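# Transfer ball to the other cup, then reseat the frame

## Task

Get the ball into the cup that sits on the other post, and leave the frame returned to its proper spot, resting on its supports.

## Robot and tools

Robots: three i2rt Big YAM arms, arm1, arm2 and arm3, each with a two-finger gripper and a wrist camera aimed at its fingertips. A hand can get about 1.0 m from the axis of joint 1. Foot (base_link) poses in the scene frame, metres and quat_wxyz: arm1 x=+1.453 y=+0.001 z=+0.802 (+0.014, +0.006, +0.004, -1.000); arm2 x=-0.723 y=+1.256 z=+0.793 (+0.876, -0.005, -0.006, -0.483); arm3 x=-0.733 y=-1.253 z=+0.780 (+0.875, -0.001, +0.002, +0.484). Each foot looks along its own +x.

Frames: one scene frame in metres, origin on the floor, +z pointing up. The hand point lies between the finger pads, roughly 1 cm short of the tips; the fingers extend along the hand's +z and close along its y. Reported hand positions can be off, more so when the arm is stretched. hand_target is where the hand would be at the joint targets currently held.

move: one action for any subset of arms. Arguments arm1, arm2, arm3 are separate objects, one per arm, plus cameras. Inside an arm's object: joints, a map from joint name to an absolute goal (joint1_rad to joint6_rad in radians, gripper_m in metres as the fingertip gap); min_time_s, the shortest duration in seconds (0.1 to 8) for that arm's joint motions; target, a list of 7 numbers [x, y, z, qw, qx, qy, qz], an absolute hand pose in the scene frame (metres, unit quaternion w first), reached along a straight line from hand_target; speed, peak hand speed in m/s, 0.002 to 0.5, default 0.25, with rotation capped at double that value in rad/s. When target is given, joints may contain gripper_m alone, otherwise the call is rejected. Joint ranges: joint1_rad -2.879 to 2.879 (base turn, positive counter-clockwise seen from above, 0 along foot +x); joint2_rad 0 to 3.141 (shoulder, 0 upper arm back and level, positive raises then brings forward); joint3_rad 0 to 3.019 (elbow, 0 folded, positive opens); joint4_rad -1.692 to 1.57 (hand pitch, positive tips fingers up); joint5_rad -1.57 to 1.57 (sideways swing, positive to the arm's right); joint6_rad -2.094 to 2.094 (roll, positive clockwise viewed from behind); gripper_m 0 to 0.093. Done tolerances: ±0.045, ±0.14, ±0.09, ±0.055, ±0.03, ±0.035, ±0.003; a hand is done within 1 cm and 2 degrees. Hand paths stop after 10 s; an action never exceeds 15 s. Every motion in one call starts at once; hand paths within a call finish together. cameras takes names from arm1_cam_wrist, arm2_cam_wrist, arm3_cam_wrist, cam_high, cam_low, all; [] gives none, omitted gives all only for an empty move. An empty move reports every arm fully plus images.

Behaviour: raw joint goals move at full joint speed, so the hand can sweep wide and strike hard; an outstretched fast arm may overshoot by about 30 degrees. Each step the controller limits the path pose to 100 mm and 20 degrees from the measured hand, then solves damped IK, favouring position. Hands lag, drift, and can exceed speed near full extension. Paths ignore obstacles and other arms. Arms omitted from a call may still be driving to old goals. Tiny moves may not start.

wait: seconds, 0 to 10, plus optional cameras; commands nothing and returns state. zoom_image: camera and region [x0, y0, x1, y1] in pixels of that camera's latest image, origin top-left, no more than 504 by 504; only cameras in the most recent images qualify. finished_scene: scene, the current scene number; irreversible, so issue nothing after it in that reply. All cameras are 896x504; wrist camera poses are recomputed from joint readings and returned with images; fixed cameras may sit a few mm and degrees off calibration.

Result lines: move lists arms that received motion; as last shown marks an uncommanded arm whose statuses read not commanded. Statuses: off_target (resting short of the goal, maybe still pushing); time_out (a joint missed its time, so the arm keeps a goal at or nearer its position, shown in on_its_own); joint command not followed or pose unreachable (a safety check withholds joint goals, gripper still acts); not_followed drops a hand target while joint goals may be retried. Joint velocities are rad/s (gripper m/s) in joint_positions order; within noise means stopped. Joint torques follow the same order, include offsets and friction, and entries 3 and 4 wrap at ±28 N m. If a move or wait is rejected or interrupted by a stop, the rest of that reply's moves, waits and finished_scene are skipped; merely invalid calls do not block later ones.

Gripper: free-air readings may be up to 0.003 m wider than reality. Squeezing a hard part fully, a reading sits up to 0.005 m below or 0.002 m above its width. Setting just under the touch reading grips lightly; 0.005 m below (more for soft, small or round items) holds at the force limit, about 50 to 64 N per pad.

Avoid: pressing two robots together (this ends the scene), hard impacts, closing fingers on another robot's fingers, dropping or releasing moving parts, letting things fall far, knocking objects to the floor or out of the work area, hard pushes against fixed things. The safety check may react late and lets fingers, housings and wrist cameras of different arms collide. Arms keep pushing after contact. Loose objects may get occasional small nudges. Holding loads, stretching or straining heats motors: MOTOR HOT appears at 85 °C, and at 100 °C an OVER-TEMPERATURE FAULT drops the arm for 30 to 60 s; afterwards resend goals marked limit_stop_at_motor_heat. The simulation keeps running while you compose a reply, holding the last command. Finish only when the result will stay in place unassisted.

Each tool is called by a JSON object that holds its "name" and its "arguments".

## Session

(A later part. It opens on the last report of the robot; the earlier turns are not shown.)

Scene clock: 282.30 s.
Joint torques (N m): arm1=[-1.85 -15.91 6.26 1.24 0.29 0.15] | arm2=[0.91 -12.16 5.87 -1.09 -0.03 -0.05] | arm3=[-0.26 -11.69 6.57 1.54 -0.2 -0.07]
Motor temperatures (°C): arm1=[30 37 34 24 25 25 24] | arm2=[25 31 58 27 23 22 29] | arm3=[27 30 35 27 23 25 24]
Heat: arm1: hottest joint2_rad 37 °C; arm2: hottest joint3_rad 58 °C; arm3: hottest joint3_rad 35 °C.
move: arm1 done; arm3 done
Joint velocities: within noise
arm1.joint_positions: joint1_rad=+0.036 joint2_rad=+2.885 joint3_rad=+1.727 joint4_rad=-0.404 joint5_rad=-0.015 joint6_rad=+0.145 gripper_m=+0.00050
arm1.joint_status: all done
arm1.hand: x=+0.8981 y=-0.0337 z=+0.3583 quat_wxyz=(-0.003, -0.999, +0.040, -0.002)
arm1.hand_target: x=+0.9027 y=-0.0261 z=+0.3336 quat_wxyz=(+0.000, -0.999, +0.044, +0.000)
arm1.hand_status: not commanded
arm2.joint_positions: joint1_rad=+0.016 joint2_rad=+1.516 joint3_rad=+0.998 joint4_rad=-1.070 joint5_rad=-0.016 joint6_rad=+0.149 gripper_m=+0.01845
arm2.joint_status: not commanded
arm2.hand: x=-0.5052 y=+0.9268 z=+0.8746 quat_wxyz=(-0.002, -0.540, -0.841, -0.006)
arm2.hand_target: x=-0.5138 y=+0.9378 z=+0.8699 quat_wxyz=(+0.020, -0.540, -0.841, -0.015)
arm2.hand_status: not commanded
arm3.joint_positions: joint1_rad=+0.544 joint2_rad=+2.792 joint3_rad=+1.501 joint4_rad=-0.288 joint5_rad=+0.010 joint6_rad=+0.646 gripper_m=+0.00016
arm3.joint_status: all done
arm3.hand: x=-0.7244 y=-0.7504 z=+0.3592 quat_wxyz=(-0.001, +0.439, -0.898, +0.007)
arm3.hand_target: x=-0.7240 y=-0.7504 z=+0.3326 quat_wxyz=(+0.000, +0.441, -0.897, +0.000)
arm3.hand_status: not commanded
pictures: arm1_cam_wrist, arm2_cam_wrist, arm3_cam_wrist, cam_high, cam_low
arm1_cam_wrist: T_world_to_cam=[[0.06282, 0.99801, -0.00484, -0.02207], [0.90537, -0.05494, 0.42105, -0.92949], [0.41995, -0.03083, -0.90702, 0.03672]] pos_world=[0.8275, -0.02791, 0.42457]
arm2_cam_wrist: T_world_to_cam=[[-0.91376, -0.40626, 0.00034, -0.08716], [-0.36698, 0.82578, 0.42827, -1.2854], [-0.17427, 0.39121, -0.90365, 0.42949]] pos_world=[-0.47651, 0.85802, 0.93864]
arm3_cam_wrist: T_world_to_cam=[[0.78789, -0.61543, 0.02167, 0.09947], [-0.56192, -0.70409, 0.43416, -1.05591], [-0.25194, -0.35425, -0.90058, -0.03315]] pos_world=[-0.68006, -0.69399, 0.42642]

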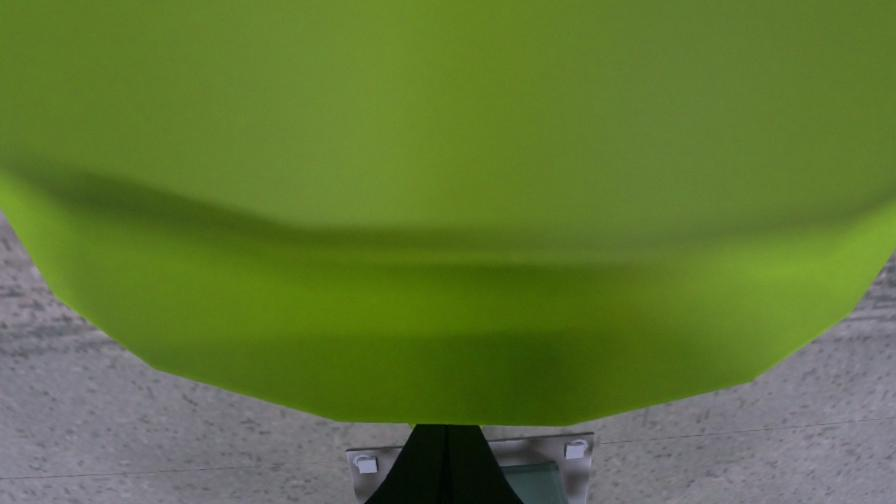

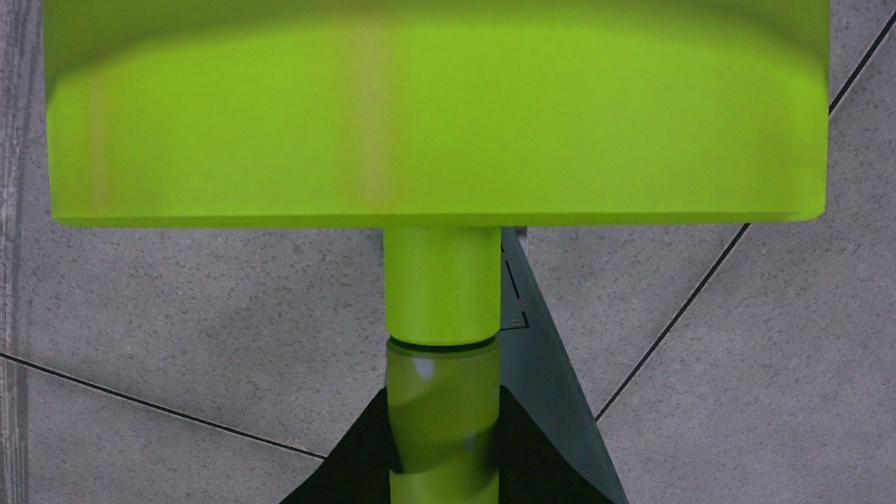

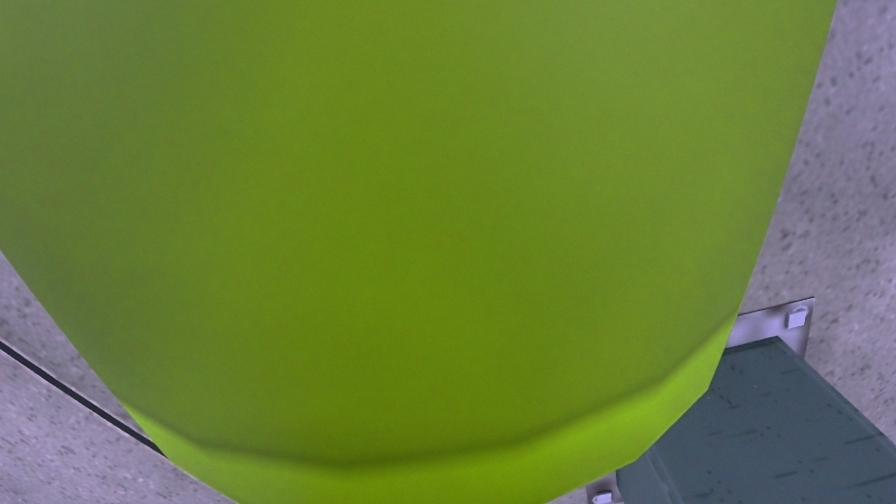

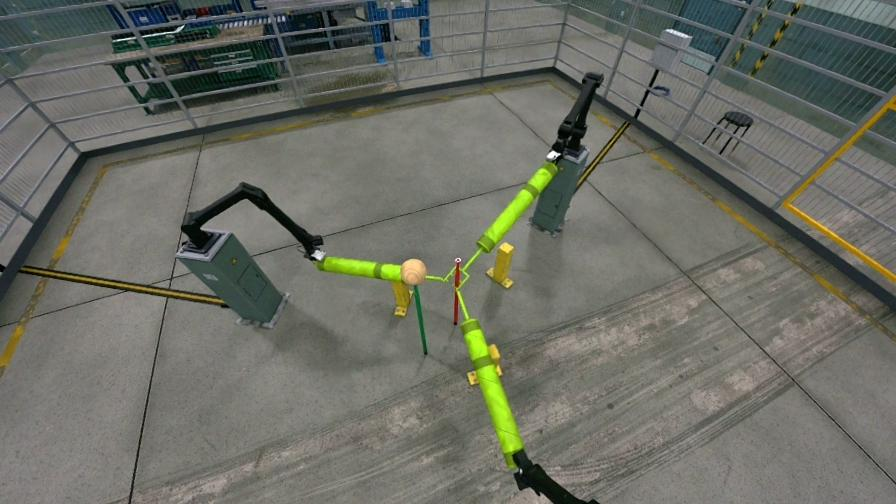

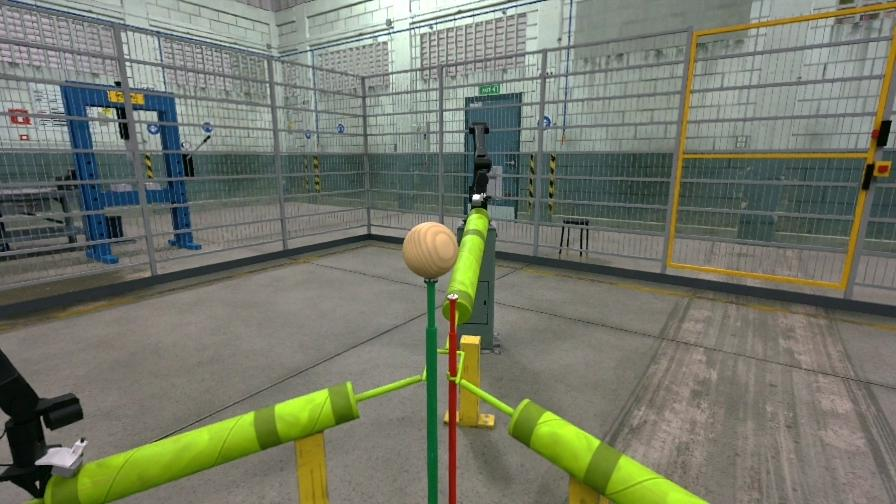

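{"name": "move", "arguments": {"arm1": {"joints":{"gripper_m":0.093},"target":[0.912,-0.026,0.39,-0.0057,0.9904,-0.0432,-0.1304],"speed":0.2}, "arm3": {"joints":{"gripper_m":0.093},"target":[-0.73,-0.757,0.39,-0.1171,0.4377,-0.8896,-0.0576],"speed":0.2}}}

{"name": "move", "arguments": {"arm1": {"target":[0.908,-0.026,0.327,-0.0057,0.9904,-0.0432,-0.1304],"speed":0.12}, "arm3": {"target":[-0.727,-0.752,0.327,-0.1171,0.4377,-0.8896,-0.0576],"speed":0.12}, "cameras": ["arm1_cam_wrist","arm3_cam_wrist"]}}

Scene clock: 295.23 s.
Joint torques (N m): arm1=[-0.56 -19.66 1.7 1.29 0.21 0.24] | arm2=[0.91 -12.16 5.86 -1.07 -0.06 -0.04] | arm3=[0.21 -16.38 1.61 1.16 0.35 0.12]
Motor temperatures (°C): arm1=[30 37 33 24 25 25 24] | arm2=[25 31 52 27 23 22 29] | arm3=[27 31 34 27 23 25 24]
Heat: arm1: hottest joint2_rad 37 °C; arm2: hottest joint3_rad 52 °C; arm3: hottest joint3_rad 34 °C.
move: arm1 off_target; arm3 off_target
Joint velocities: within noise
arm1.joint_positions: joint1_rad=+0.034 joint2_rad=+2.777 joint3_rad=+1.410 joint4_rad=+0.046 joint5_rad=+0.028 joint6_rad=+0.145 gripper_m=+0.09288
arm1.joint_status: all done
arm1.hand: x=+0.9200 y=-0.0242 z=+0.3829 quat_wxyz=(+0.005, -0.992, +0.042, +0.120)
arm1.hand_target: x=+0.9120 y=-0.0260 z=+0.3900 quat_wxyz=(+0.006, -0.991, +0.043, +0.130)
arm1.hand_status: off_target (0.011 m and 1.3 deg from the pose sent, 0.035 m and 15.2 deg at the start)
arm2: as last shown
arm2.hand: x=-0.5053 y=+0.9267 z=+0.8746 quat_wxyz=(-0.002, -0.540, -0.841, -0.006)
arm2.hand_target: x=-0.5137 y=+0.9378 z=+0.8699 quat_wxyz=(+0.020, -0.540, -0.841, -0.015)
arm3.joint_positions: joint1_rad=+0.609 joint2_rad=+2.717 joint3_rad=+1.273 joint4_rad=+0.051 joint5_rad=+0.170 joint6_rad=+0.681 gripper_m=+0.09292
arm3.joint_status: all done
arm3.hand: x=-0.7286 y=-0.7670 z=+0.3822 quat_wxyz=(-0.111, +0.443, -0.889, -0.046)
arm3.hand_target: x=-0.7299 y=-0.7571 z=+0.3900 quat_wxyz=(-0.117, +0.438, -0.890, -0.057)
arm3.hand_status: off_target (0.013 m and 1.6 deg from the pose sent, 0.032 m and 15.3 deg at the start)
pictures: none

Scene clock: 296.37 s.
Joint torques (N m): arm1=[-0.62 -17.79 3.86 0.77 0.19 0.24] | arm2=[0.85 -12.16 5.87 -1.07 -0.05 -0.04] | arm3=[-0.38 -14.51 3.23 1.05 0.14 0.05]
Motor temperatures (°C): arm1=[30 37 33 24 25 25 24] | arm2=[25 31 52 27 23 22 29] | arm3=[27 31 34 27 23 25 24]
Heat: arm1: hottest joint2_rad 37 °C; arm2: hottest joint3_rad 52 °C; arm3: hottest joint3_rad 34 °C.
move: arm1 done; arm3 done
Joint velocities: within noise
arm1.joint_positions: joint1_rad=+0.035 joint2_rad=+2.915 joint3_rad=+1.537 joint4_rad=+0.067 joint5_rad=+0.028 joint6_rad=+0.145 gripper_m=+0.09289
arm1.joint_status: not commanded
arm1.hand: x=+0.9155 y=-0.0245 z=+0.3303 quat_wxyz=(+0.005, -0.991, +0.041, +0.125)
arm1.hand_target: x=+0.9081 y=-0.0260 z=+0.3273 quat_wxyz=(+0.006, -0.990, +0.043, +0.130)
arm1.hand_status: done (0.008 m and 0.6 deg from the pose sent, 0.057 m and 1.2 deg at the start)
arm2: as last shown
arm3.joint_positions: joint1_rad=+0.609 joint2_rad=+2.850 joint3_rad=+1.398 joint4_rad=+0.074 joint5_rad=+0.173 joint6_rad=+0.680 gripper_m=+0.09292
arm3.joint_status: not commanded
arm3.hand: x=-0.7286 y=-0.7572 z=+0.3322 quat_wxyz=(-0.116, +0.442, -0.888, -0.052)
arm3.hand_target: x=-0.7270 y=-0.7521 z=+0.3273 quat_wxyz=(-0.117, +0.438, -0.890, -0.058)
arm3.hand_status: done (0.008 m and 0.9 deg from the pose sent, 0.057 m and 1.6 deg at the start)
arm1_cam_wrist: T_world_to_cam=[[0.06655, 0.99777, 0.0057, -0.03932], [0.98164, -0.06649, 0.17875, -0.92297], [0.17873, -0.0063, -0.98388, 0.25112]] pos_world=[0.86376, -0.02055, 0.41227]
arm3_cam_wrist: T_world_to_cam=[[0.7939, -0.60777, 0.01827, 0.11047], [-0.59964, -0.77761, 0.18908, -1.0531], [-0.10071, -0.16106, -0.98179, 0.22252]] pos_world=[-0.69678, -0.71592, 0.41557]

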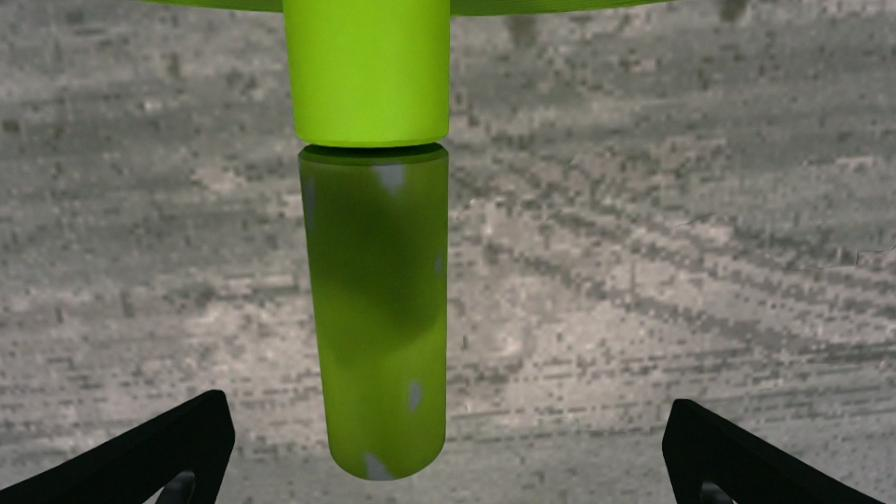

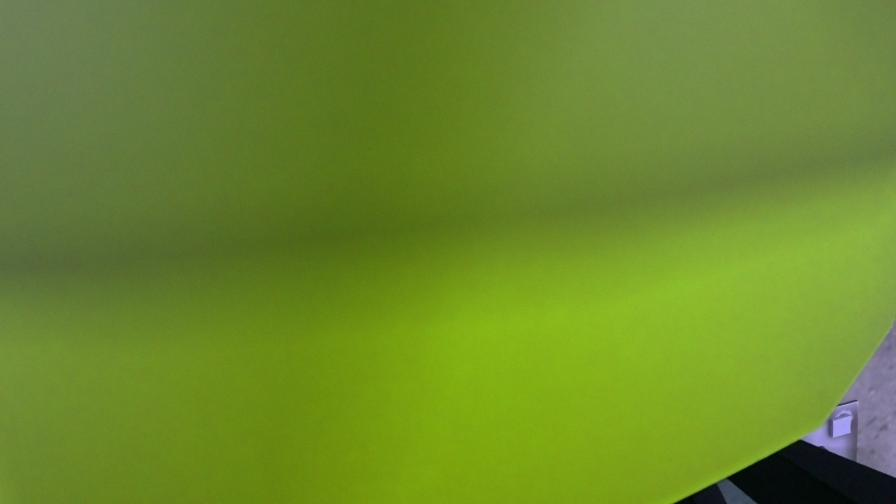

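{"name": "move", "arguments": {"arm1": {"target":[0.894,-0.034,0.322,-0.0057,0.9904,-0.0432,-0.1304],"speed":0.12}, "arm3": {"target":[-0.745,-0.775,0.42,-0.1171,0.4377,-0.8896,-0.0576],"speed":0.15}, "cameras": ["all"]}}

Scene clock: 304.83 s.
Joint torques (N m): arm1=[0.26 -17.32 4.44 0.42 0.15 0.27] | arm2=[0.91 -12.22 5.87 -1.07 -0.05 -0.05] | arm3=[0.5 -15.68 1.44 0.72 0.36 0.12]
Motor temperatures (°C): arm1=[30 37 33 24 25 25 24] | arm2=[25 31 49 27 23 22 29] | arm3=[27 31 32 27 23 25 24]
Heat: arm1: hottest joint2_rad 37 °C; arm2: hottest joint3_rad 49 °C; arm3: hottest joint3_rad 32 °C.
move: arm1 off_target; arm3 done
Joint velocities: within noise
arm1.joint_positions: joint1_rad=+0.039 joint2_rad=+2.922 joint3_rad=+1.593 joint4_rad=+0.038 joint5_rad=+0.033 joint6_rad=+0.154 gripper_m=+0.09289
arm1.joint_status: not commanded
arm1.hand: x=+0.8922 y=-0.0269 z=+0.3328 quat_wxyz=(+0.006, -0.990, +0.045, +0.135)
arm1.hand_target: x=+0.8944 y=-0.0338 z=+0.3225 quat_wxyz=(+0.006, -0.990, +0.043, +0.131)
arm1.hand_status: off_target (0.013 m and 0.6 deg from the pose sent, 0.025 m and 0.7 deg at the start)
arm2: as last shown
arm3.joint_positions: joint1_rad=+0.642 joint2_rad=+2.629 joint3_rad=+1.171 joint4_rad=+0.075 joint5_rad=+0.177 joint6_rad=+0.717 gripper_m=+0.09292
arm3.joint_status: not commanded
arm3.hand: x=-0.7423 y=-0.7795 z=+0.4144 quat_wxyz=(-0.115, +0.440, -0.889, -0.053)
arm3.hand_target: x=-0.7450 y=-0.7751 z=+0.4199 quat_wxyz=(-0.117, +0.438, -0.890, -0.058)
arm3.hand_status: done (0.008 m and 0.7 deg from the pose sent, 0.091 m and 0.9 deg at the start)
pictures: arm1_cam_wrist, arm2_cam_wrist, arm3_cam_wrist, cam_high, cam_low
arm1_cam_wrist: T_world_to_cam=[[0.07357, 0.99728, 0.00538, -0.0416], [0.98465, -0.07349, 0.15832, -0.89685], [0.15829, -0.00635, -0.98737, 0.27713]] pos_world=[0.84228, -0.02267, 0.41584]
arm2_cam_wrist: T_world_to_cam=[[-0.91374, -0.40629, 0.00072, -0.08748], [-0.36688, 0.82585, 0.42822, -1.28541], [-0.17458, 0.39102, -0.90367, 0.42962]] pos_world=[-0.47651, 0.85802, 0.93874]
arm3_cam_wrist: T_world_to_cam=[[0.79196, -0.61039, 0.01478, 0.10424], [-0.60152, -0.77585, 0.19035, -1.09464], [-0.10472, -0.15964, -0.9816, 0.29639]] pos_world=[-0.70997, -0.73833, 0.49777]

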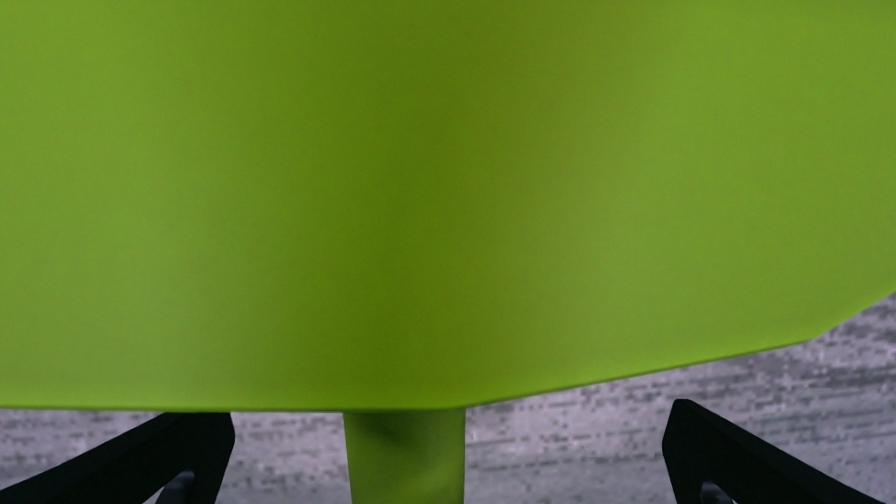

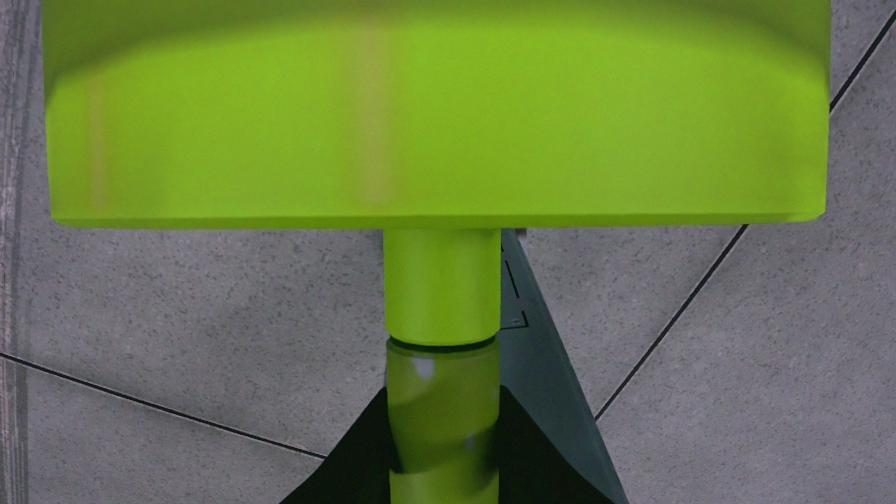

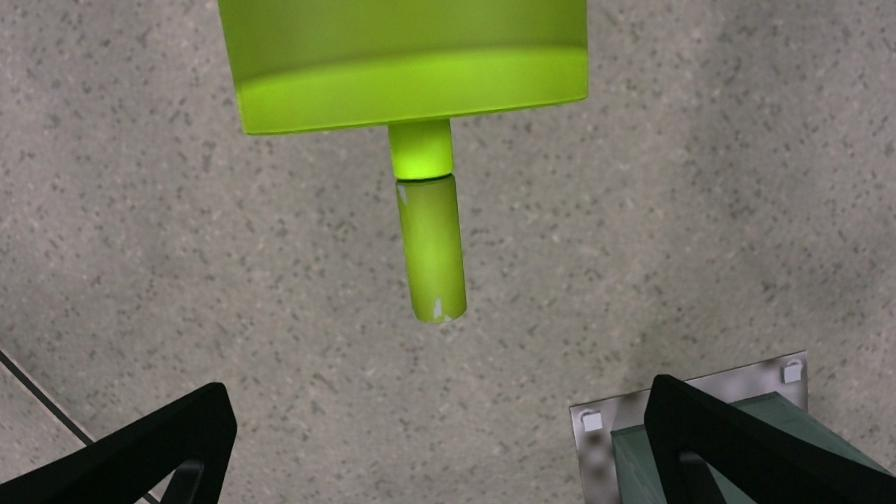

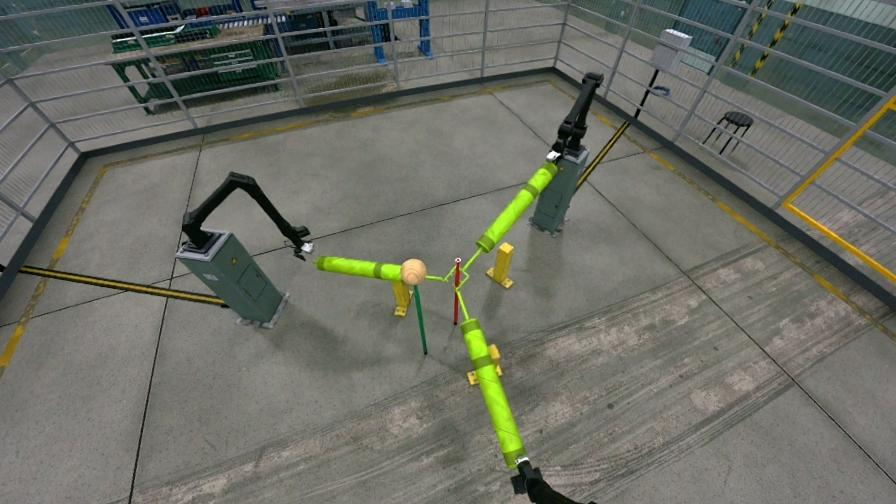

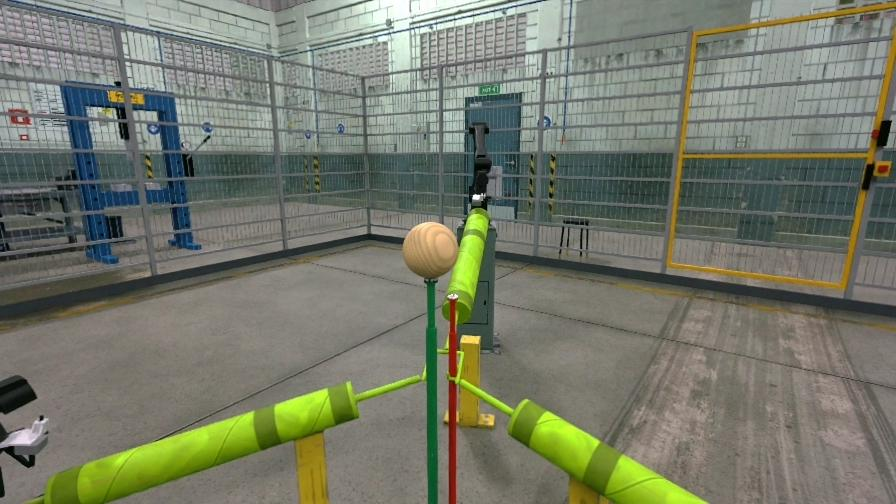

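{"name": "move", "arguments": {"arm1": {"joints":{"gripper_m":0.0}}, "arm3": {"target":[-0.740,-0.768,0.320,-0.1171,0.4377,-0.8896,-0.0576],"speed":0.15}, "cameras": ["arm3_cam_wrist"]}}

{"name": "move", "arguments": {"arm3": {"joints":{"gripper_m":0.0}}, "cameras": ["arm3_cam_wrist","arm1_cam_wrist"]}}

Scene clock: 312.27 s.
Joint torques (N m): arm1=[-0.67 -17.44 4.1 0.58 0.24 0.22] | arm2=[0.85 -12.22 5.86 -1.07 -0.02 -0.06] | arm3=[-0.67 -13.63 3.44 0.99 -0.12 -0.03]
Motor temperatures (°C): arm1=[30 37 32 24 25 25 24] | arm2=[25 32 47 27 23 22 29] | arm3=[27 31 31 27 23 25 24]
Heat: arm1: hottest joint2_rad 37 °C; arm2: hottest joint3_rad 47 °C; arm3: hottest joint2_rad 31 °C.
move: arm1 off_target; arm3 done
Joint velocities: within noise
arm1.joint_positions: joint1_rad=+0.050 joint2_rad=+2.923 joint3_rad=+1.598 joint4_rad=+0.034 joint5_rad=+0.031 joint6_rad=+0.159 gripper_m=+0.01932
arm1.joint_status: gripper_m off_target (ended at +0.01935, target +0.00000)
arm1.hand: x=+0.8917 y=-0.0341 z=+0.3322 quat_wxyz=(+0.003, -0.990, +0.041, +0.135)
arm1.hand_target: x=+0.8944 y=-0.0340 z=+0.3224 quat_wxyz=(+0.006, -0.990, +0.043, +0.131)
arm1.hand_status: not commanded
arm2: as last shown
arm2.hand: x=-0.5052 y=+0.9268 z=+0.8746 quat_wxyz=(-0.002, -0.540, -0.841, -0.006)
arm2.hand_target: x=-0.5138 y=+0.9377 z=+0.8699 quat_wxyz=(+0.020, -0.540, -0.841, -0.015)
arm3.joint_positions: joint1_rad=+0.643 joint2_rad=+2.857 joint3_rad=+1.364 joint4_rad=+0.110 joint5_rad=+0.186 joint6_rad=+0.717 gripper_m=+0.09292
arm3.joint_status: not commanded
arm3.hand: x=-0.7420 y=-0.7742 z=+0.3279 quat_wxyz=(-0.118, +0.440, -0.889, -0.051)
arm3.hand_target: x=-0.7401 y=-0.7684 z=+0.3203 quat_wxyz=(-0.117, +0.438, -0.890, -0.058)
arm3.hand_status: done (0.010 m and 0.8 deg from the pose sent, 0.095 m and 0.7 deg at the start)
arm3_cam_wrist: T_world_to_cam=[[0.79129, -0.61107, 0.02155, 0.10534], [-0.60379, -0.77533, 0.18517, -1.07362], [-0.09644, -0.15954, -0.98247, 0.21887]] pos_world=[-0.71049, -0.73313, 0.41157]

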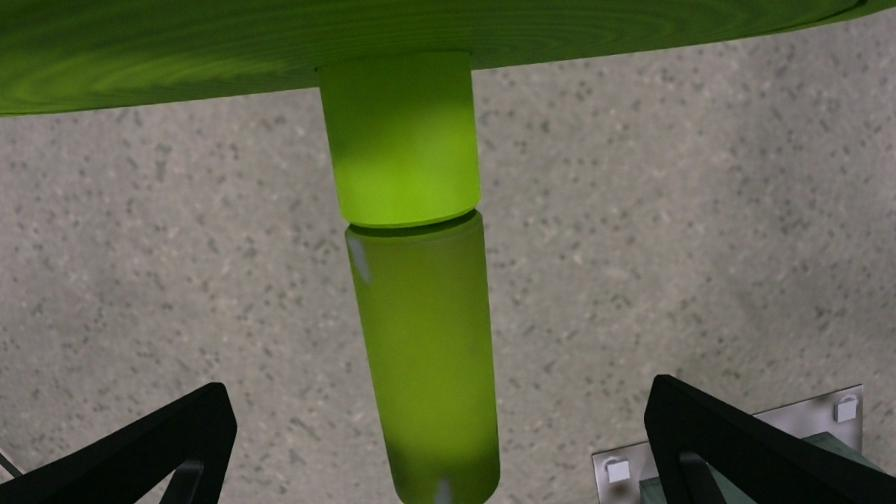

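Scene clock: 312.97 s.
Joint torques (N m): arm1=[-0.73 -17.49 4.05 0.58 0.26 0.23] | arm2=[0.91 -12.16 5.89 -1.06 0.03 -0.06] | arm3=[-0.73 -13.63 3.45 0.99 -0.14 0.01]
Motor temperatures (°C): arm1=[30 37 32 24 25 25 24] | arm2=[25 32 47 27 23 22 29] | arm3=[27 31 31 27 23 25 24]
Heat: arm1: hottest joint2_rad 37 °C; arm2: hottest joint3_rad 47 °C; arm3: hottest joint2_rad 31 °C.
move: arm3 off_target
Joint velocities: within noise
arm1.joint_positions: joint1_rad=+0.050 joint2_rad=+2.923 joint3_rad=+1.599 joint4_rad=+0.034 joint5_rad=+0.030 joint6_rad=+0.159 gripper_m=+0.01932
arm1.joint_status: not commanded
arm1.hand: x=+0.8916 y=-0.0342 z=+0.3323 quat_wxyz=(+0.003, -0.990, +0.041, +0.135)
arm1.hand_target: x=+0.8944 y=-0.0340 z=+0.3224 quat_wxyz=(+0.006, -0.990, +0.043, +0.130)
arm1.hand_status: not commanded
arm2: as last shown
arm2.joint_positions: joint1_rad=+0.016 joint2_rad=+1.516 joint3_rad=+0.998 joint4_rad=-1.070 joint5_rad=-0.018 joint6_rad=+0.150 gripper_m=+0.01845
arm2.hand: x=-0.5050 y=+0.9269 z=+0.8746 quat_wxyz=(-0.002, -0.541, -0.841, -0.007)
arm3.joint_positions: joint1_rad=+0.643 joint2_rad=+2.857 joint3_rad=+1.364 joint4_rad=+0.110 joint5_rad=+0.186 joint6_rad=+0.714 gripper_m=+0.01822
arm3.joint_status: gripper_m off_target (ended at +0.01825, target +0.00000)
arm3.hand: x=-0.7419 y=-0.7742 z=+0.3279 quat_wxyz=(-0.119, +0.441, -0.888, -0.050)
arm3.hand_target: x=-0.7400 y=-0.7683 z=+0.3203 quat_wxyz=(-0.117, +0.438, -0.890, -0.058)
arm3.hand_status: not commanded
pictures: arm1_cam_wrist, arm3_cam_wrist
arm1_cam_wrist: T_world_to_cam=[[0.06607, 0.99782, 0.00097, -0.02612], [0.98501, -0.06538, 0.15962, -0.89711], [0.15934, -0.00959, -0.98718, 0.27556]] pos_world=[0.84149, -0.02995, 0.41525]
arm3_cam_wrist: T_world_to_cam=[[0.79299, -0.6088, 0.02292, 0.10777], [-0.60184, -0.77697, 0.18469, -1.07307], [-0.09463, -0.16025, -0.98253, 0.2197]] pos_world=[-0.71049, -0.73293, 0.41157]

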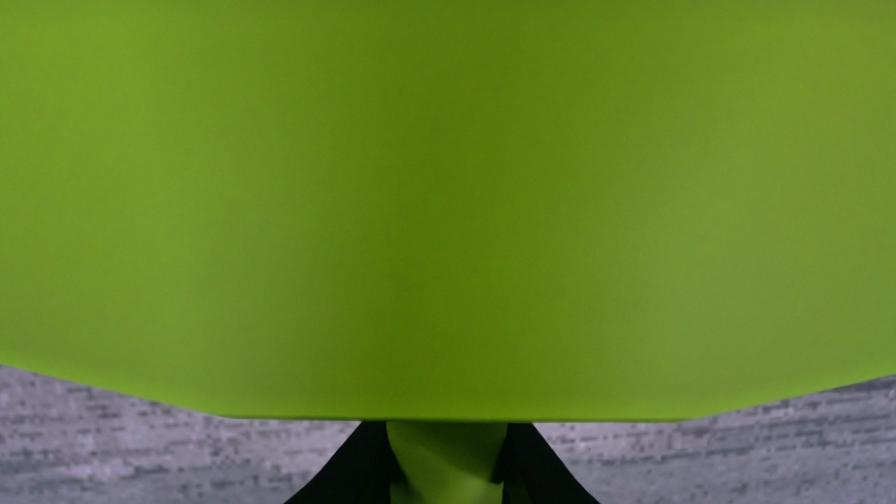

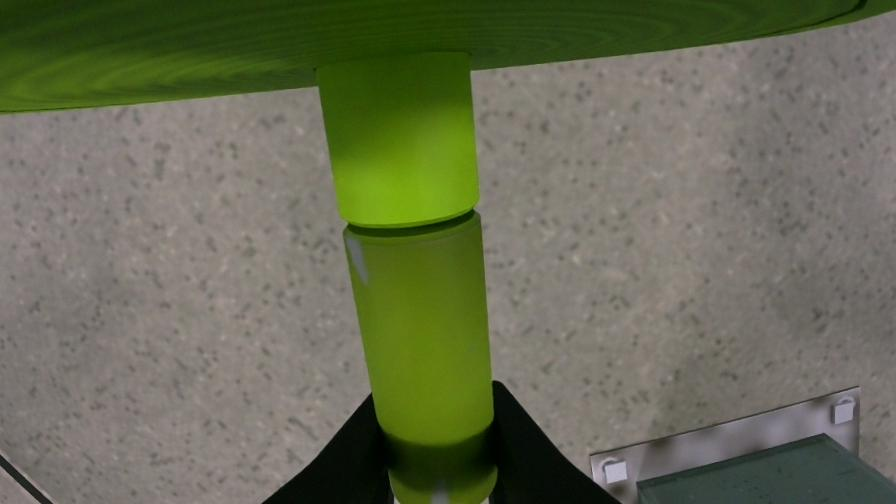

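{"name": "move", "arguments": {"arm3": {"joints":{"gripper_m":0.06}}}}

{"name": "move", "arguments": {"arm3": {"target":[-0.731,-0.755,0.322,-0.1171,0.4377,-0.8896,-0.0576],"speed":0.1}}}

{"name": "move", "arguments": {"arm3": {"joints":{"gripper_m":0.0}}, "cameras": ["arm3_cam_wrist","cam_high"]}}

Scene clock: 319.00 s.
Joint torques (N m): arm1=[-0.73 -17.49 4.07 0.58 0.26 0.22] | arm2=[0.91 -12.16 5.89 -1.07 0.03 -0.06] | arm3=[-0.73 -13.63 3.41 0.99 -0.12 0]
Motor temperatures (°C): arm1=[30 36 32 24 25 25 24] | arm2=[25 32 45 27 23 22 29] | arm3=[27 31 31 27 23 25 24]
Heat: arm1: hottest joint2_rad 36 °C; arm2: hottest joint3_rad 45 °C; arm3: hottest joint2_rad 31 °C.
move: arm3 done
Joint velocities: within noise
arm1, arm2: as last shown
arm3.joint_positions: joint1_rad=+0.643 joint2_rad=+2.857 joint3_rad=+1.364 joint4_rad=+0.110 joint5_rad=+0.186 joint6_rad=+0.716 gripper_m=+0.05994
arm3.joint_status: all done
arm3.hand: x=-0.7420 y=-0.7740 z=+0.3280 quat_wxyz=(-0.119, +0.441, -0.888, -0.051)
arm3.hand_target: x=-0.7400 y=-0.7684 z=+0.3203 quat_wxyz=(-0.117, +0.438, -0.890, -0.057)
arm3.hand_status: not commanded
pictures: none

Scene clock: 320.07 s.
Joint torques (N m): arm1=[-0.79 -17.44 4.07 0.59 0.27 0.23] | arm2=[0.85 -12.16 5.85 -1.06 0.03 -0.06] | arm3=[-0.44 -14.27 2.58 0.36 0.14 -0.11]
Motor temperatures (°C): arm1=[30 36 32 24 25 25 24] | arm2=[25 32 45 27 23 22 29] | arm3=[27 31 31 27 23 25 24]
Heat: arm1: hottest joint2_rad 36 °C; arm2: hottest joint3_rad 45 °C; arm3: hottest joint2_rad 31 °C.
move: arm3 off_target
Joint velocities: within noise
arm1, arm2: as last shown
arm1.hand_target: x=+0.8944 y=-0.0340 z=+0.3224 quat_wxyz=(+0.006, -0.990, +0.043, +0.131)
arm3.joint_positions: joint1_rad=+0.618 joint2_rad=+2.857 joint3_rad=+1.411 joint4_rad=+0.099 joint5_rad=+0.175 joint6_rad=+0.703 gripper_m=+0.05994
arm3.joint_status: not commanded
arm3.hand: x=-0.7337 y=-0.7474 z=+0.3311 quat_wxyz=(-0.122, +0.434, -0.890, -0.068)
arm3.hand_target: x=-0.7311 y=-0.7553 z=+0.3222 quat_wxyz=(-0.117, +0.438, -0.890, -0.058)
arm3.hand_status: off_target (0.012 m and 1.3 deg from the pose sent, 0.023 m and 0.9 deg at the start)
pictures: none

Scene clock: 320.70 s.
Joint torques (N m): arm1=[-0.91 -17.49 4.01 0.59 0.32 0.22] | arm2=[0.73 -12.16 5.89 -1.07 0.12 -0.08] | arm3=[0.09 -14.27 2.93 0.66 -0.53 0.25]
Motor temperatures (°C): arm1=[30 36 32 24 25 25 25] | arm2=[25 32 45 27 23 22 29] | arm3=[27 31 30 27 23 25 24]
Heat: arm1: hottest joint2_rad 36 °C; arm2: hottest joint3_rad 45 °C; arm3: hottest joint2_rad 31 °C.
move: arm3 off_target
Joint velocities: within noise
arm1.joint_positions: joint1_rad=+0.051 joint2_rad=+2.924 joint3_rad=+1.599 joint4_rad=+0.034 joint5_rad=+0.028 joint6_rad=+0.159 gripper_m=+0.01932
arm1.joint_status: not commanded
arm1.hand: x=+0.8916 y=-0.0350 z=+0.3321 quat_wxyz=(+0.002, -0.990, +0.041, +0.135)
arm1.hand_target: x=+0.8945 y=-0.0339 z=+0.3224 quat_wxyz=(+0.006, -0.990, +0.043, +0.130)
arm1.hand_status: not commanded
arm2.joint_positions: joint1_rad=+0.017 joint2_rad=+1.516 joint3_rad=+0.998 joint4_rad=-1.070 joint5_rad=-0.020 joint6_rad=+0.152 gripper_m=+0.01845
arm2.joint_status: not commanded
arm2.hand: x=-0.5042 y=+0.9273 z=+0.8746 quat_wxyz=(-0.003, -0.541, -0.841, -0.008)
arm2.hand_target: x=-0.5137 y=+0.9378 z=+0.8699 quat_wxyz=(+0.020, -0.540, -0.841, -0.015)
arm2.hand_status: not commanded
arm3.joint_positions: joint1_rad=+0.612 joint2_rad=+2.858 joint3_rad=+1.406 joint4_rad=+0.091 joint5_rad=+0.191 joint6_rad=+0.672 gripper_m=+0.01908
arm3.joint_status: gripper_m off_target (ended at +0.01911, target +0.00000)
arm3.hand: x=-0.7275 y=-0.7531 z=+0.3303 quat_wxyz=(-0.127, +0.445, -0.885, -0.055)
arm3.hand_target: x=-0.7311 y=-0.7551 z=+0.3224 quat_wxyz=(-0.117, +0.438, -0.890, -0.058)
arm3.hand_status: not commanded
arm3_cam_wrist: T_world_to_cam=[[0.79839, -0.60172, 0.02278, 0.1185], [-0.59657, -0.78528, 0.16566, -1.04465], [-0.08179, -0.14585, -0.98592, 0.24801]] pos_world=[-0.69753, -0.71286, 0.41487]

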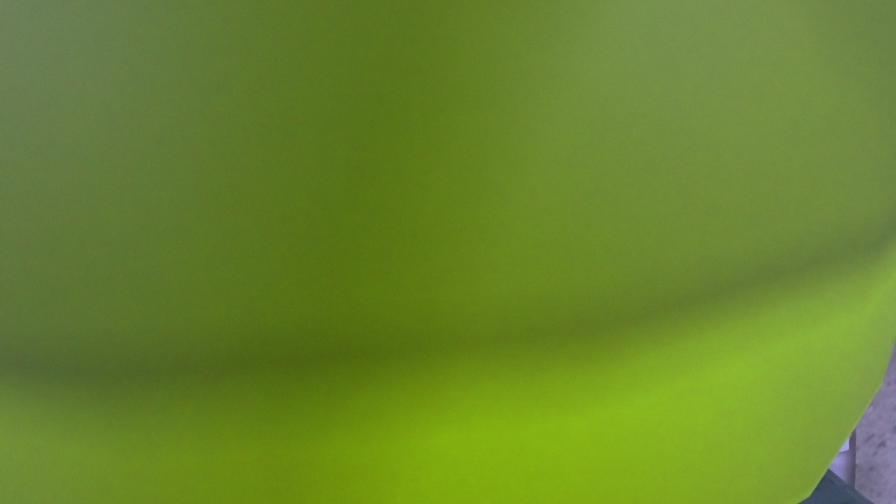

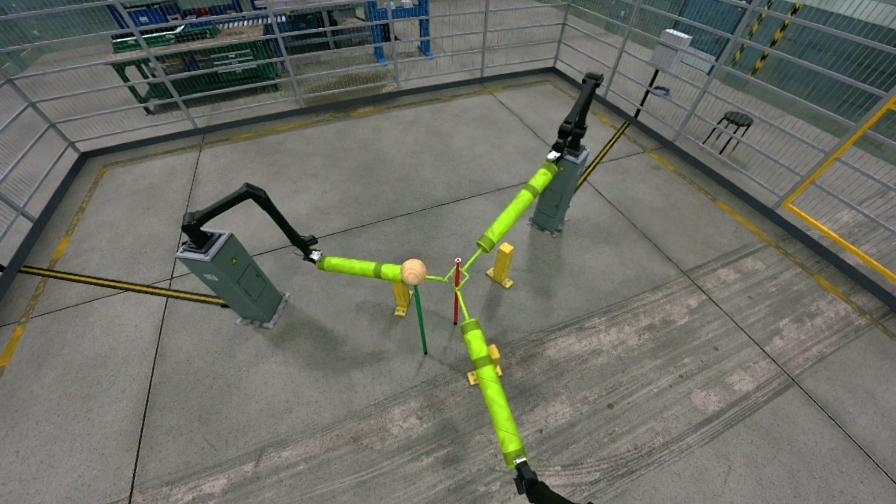

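{"name": "move", "arguments": {"arm1": {"target":[0.889,-0.052,0.635,-0.0027,0.997,-0.0435,-0.061],"speed":0.1}, "arm2": {"target":[-0.511,0.95,0.885,0,0.5385,0.8426,0],"speed":0.1}, "arm3": {"target":[-0.687,-0.79,0.625,-0.0547,0.4406,-0.8955,-0.0269],"speed":0.1}, "cameras": ["cam_low","cam_high"]}}

Scene clock: 346.37 s.
Joint torques (N m): arm1=[-1.2 -22.01 7.01 -1.55 0.4 -0.35] | arm2=[3.25 -13.74 8.35 0.46 -0.47 0.17] | arm3=[-4.84 -15.38 4.85 -0.99 -1.58 0.91]
Motor temperatures (°C): arm1=[30 36 31 24 25 25 25] | arm2=[25 32 41 26 23 21 30] | arm3=[27 32 29 27 24 25 25]
Heat: arm1: hottest joint2_rad 36 °C; arm2: hottest joint3_rad 41 °C; arm3: hottest joint2_rad 32 °C.
move: arm1 off_target; arm2 off_target; arm3 off_target
Joint velocities: within noise
arm1.joint_positions: joint1_rad=+0.076 joint2_rad=+2.266 joint3_rad=+1.260 joint4_rad=-0.458 joint5_rad=+0.007 joint6_rad=+0.246 gripper_m=+0.01932
arm1.joint_status: not commanded
arm1.hand: x=+0.9101 y=-0.0533 z=+0.6036 quat_wxyz=(-0.001, -0.996, +0.070, +0.048)
arm1.hand_target: x=+0.8897 y=-0.0520 z=+0.6346 quat_wxyz=(+0.003, -0.997, +0.044, +0.062)
arm1.hand_status: off_target (0.038 m and 3.4 deg from the pose sent, 0.303 m and 8.5 deg at the start)
arm2.joint_positions: joint1_rad=+0.019 joint2_rad=+1.475 joint3_rad=+0.924 joint4_rad=-1.111 joint5_rad=+0.005 joint6_rad=+0.152 gripper_m=+0.01845
arm2.joint_status: not commanded
arm2.hand: x=-0.5293 y=+0.9590 z=+0.8657 quat_wxyz=(+0.036, -0.540, -0.841, -0.012)
arm2.hand_target: x=-0.5116 y=+0.9508 z=+0.8852 quat_wxyz=(+0.000, -0.538, -0.843, -0.001)
arm2.hand_status: off_target (0.028 m and 4.4 deg from the pose sent, 0.026 m and 1.0 deg at the start)
arm3.joint_positions: joint1_rad=+0.542 joint2_rad=+2.096 joint3_rad=+0.972 joint4_rad=-0.332 joint5_rad=+0.113 joint6_rad=+0.499 gripper_m=+0.01841
arm3.joint_status: not commanded
arm3.hand: x=-0.7056 y=-0.7902 z=+0.6124 quat_wxyz=(-0.076, +0.499, -0.863, -0.019)
arm3.hand_target: x=-0.6873 y=-0.7903 z=+0.6245 quat_wxyz=(-0.056, +0.442, -0.895, -0.027)
arm3.hand_status: off_target (0.022 m and 8.0 deg from the pose sent, 0.300 m and 9.0 deg at the start)
pictures: cam_high, cam_low

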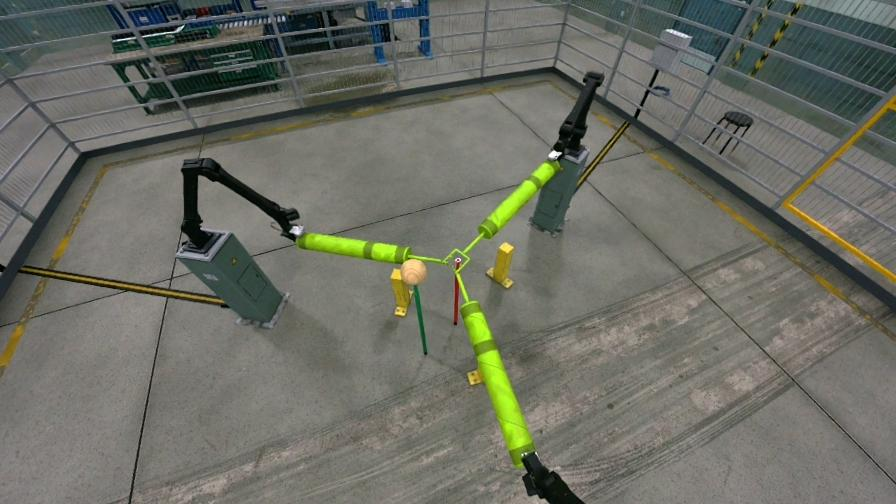

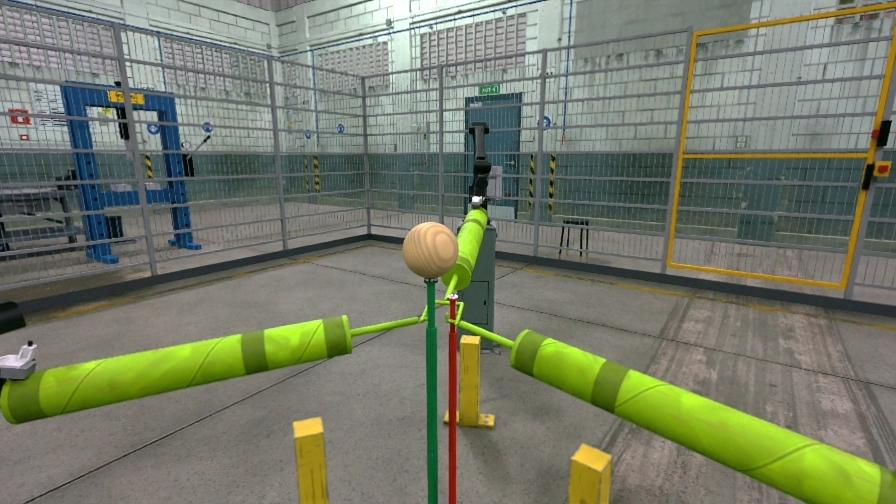

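{"name": "move", "arguments": {"arm1": {"target":[0.896,-0.06,0.932,0,0.9986,-0.0523,0],"speed":0.1}, "arm2": {"target":[-0.512,0.953,0.90,0,0.5385,0.8426,0],"speed":0.1}, "arm3": {"target":[-0.679,-0.808,0.918,0,0.4733,-0.8809,0],"speed":0.1}, "cameras": ["cam_low","cam_high"]}}

{"name": "zoom_image", "arguments": {"camera": "cam_low", "region": [380, 200, 520, 340]}}

{"name": "zoom_image", "arguments": {"camera": "cam_high", "region": [370, 200, 520, 310]}}

Scene clock: 358.67 s.
Joint torques (N m): arm1=[-1.03 -18.49 11.33 0.02 -0.09 0.12] | arm2=[-0.91 -10.75 9.54 -0.99 0.53 -0.27] | arm3=[4.25 -15.33 10.73 -2.91 -1.6 1.12]
Motor temperatures (°C): arm1=[30 38 32 24 25 25 26] | arm2=[25 32 42 26 24 22 30] | arm3=[27 32 29 27 25 26 26]
Heat: arm1: hottest joint2_rad 38 °C; arm2: hottest joint3_rad 42 °C; arm3: hottest joint2_rad 32 °C.
move: arm1 off_target; arm2 off_target; arm3 off_target
Joint velocities: within noise
arm1.joint_positions: joint1_rad=+0.078 joint2_rad=+1.847 joint3_rad=+1.530 joint4_rad=-1.301 joint5_rad=-0.004 joint6_rad=+0.216 gripper_m=+0.00050
arm1.joint_status: not commanded
arm1.on_its_own: gripper_m moved -0.01882 to your old target +0.00000
arm1.hand: x=+0.9128 y=-0.0582 z=+0.9046 quat_wxyz=(+0.007, -0.998, +0.055, -0.029)
arm1.hand_target: x=+0.8972 y=-0.0597 z=+0.9322 quat_wxyz=(+0.000, -0.999, +0.052, +0.000)
arm1.hand_status: off_target (0.032 m and 3.4 deg from the pose sent, 0.329 m and 5.9 deg at the start; pose on its path clipped on 35 of 108 steps)
arm2.joint_positions: joint1_rad=+0.067 joint2_rad=+1.417 joint3_rad=+0.929 joint4_rad=-1.106 joint5_rad=-0.020 joint6_rad=+0.199 gripper_m=+0.01845
arm2.joint_status: not commanded
arm2.hand: x=-0.5076 y=+0.9662 z=+0.8872 quat_wxyz=(+0.000, -0.540, -0.842, -0.009)
arm2.hand_target: x=-0.5120 y=+0.9534 z=+0.8999 quat_wxyz=(+0.000, -0.539, -0.843, +0.000)
arm2.hand_status: off_target (0.019 m and 1.0 deg from the pose sent, 0.039 m and 4.4 deg at the start)
arm3.joint_positions: joint1_rad=+0.388 joint2_rad=+1.613 joint3_rad=+1.201 joint4_rad=-1.148 joint5_rad=+0.042 joint6_rad=+0.360 gripper_m=+0.01860
arm3.joint_status: not commanded
arm3.hand: x=-0.6471 y=-0.8026 z=+0.8831 quat_wxyz=(-0.018, +0.496, -0.868, +0.010)
arm3.hand_target: x=-0.6769 y=-0.8084 z=+0.9157 quat_wxyz=(-0.001, +0.475, -0.880, -0.001)
arm3.hand_status: off_target (0.048 m and 3.8 deg from the pose sent, 0.307 m and 9.6 deg at the start; pose on its path clipped on 4 of 108 steps)
pictures: cam_high, cam_low

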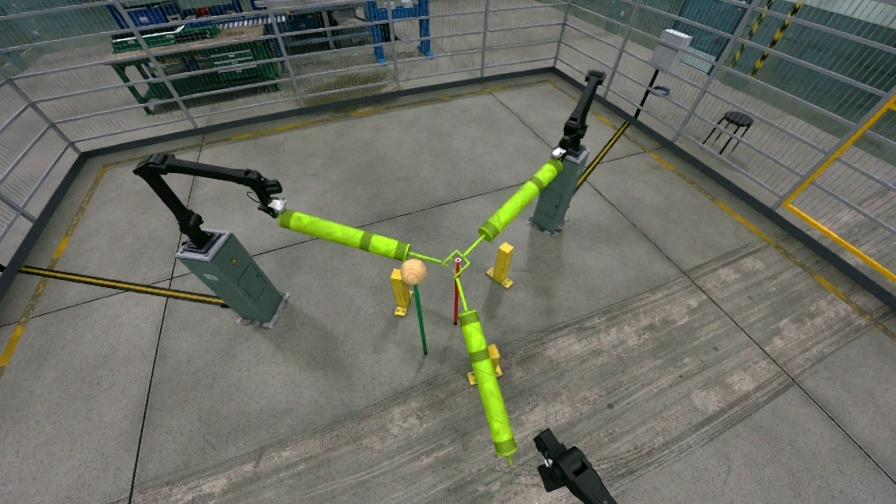

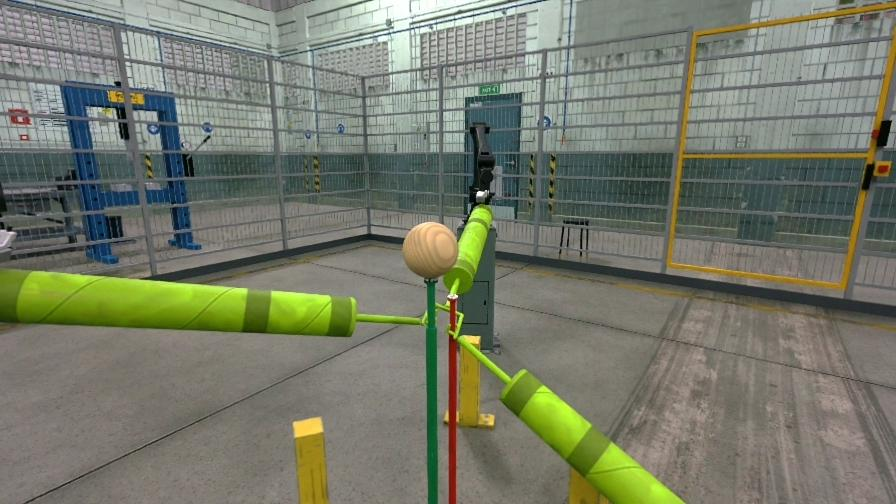

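Scaled by 3.600 from the camera's image (finer frame: 1280x720).

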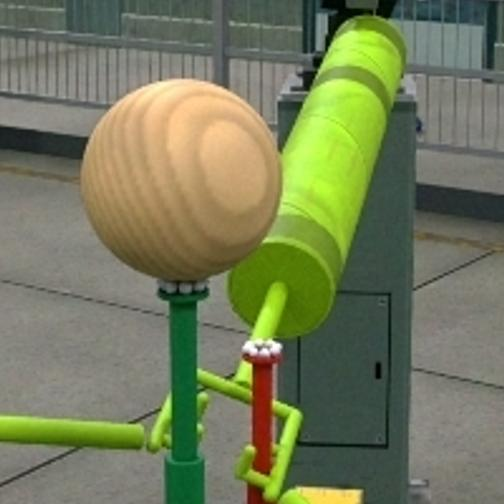

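Scaled by 3.360 from the camera's image (finer frame: 1280x720).

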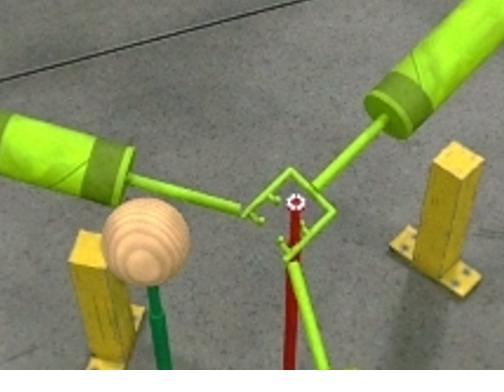

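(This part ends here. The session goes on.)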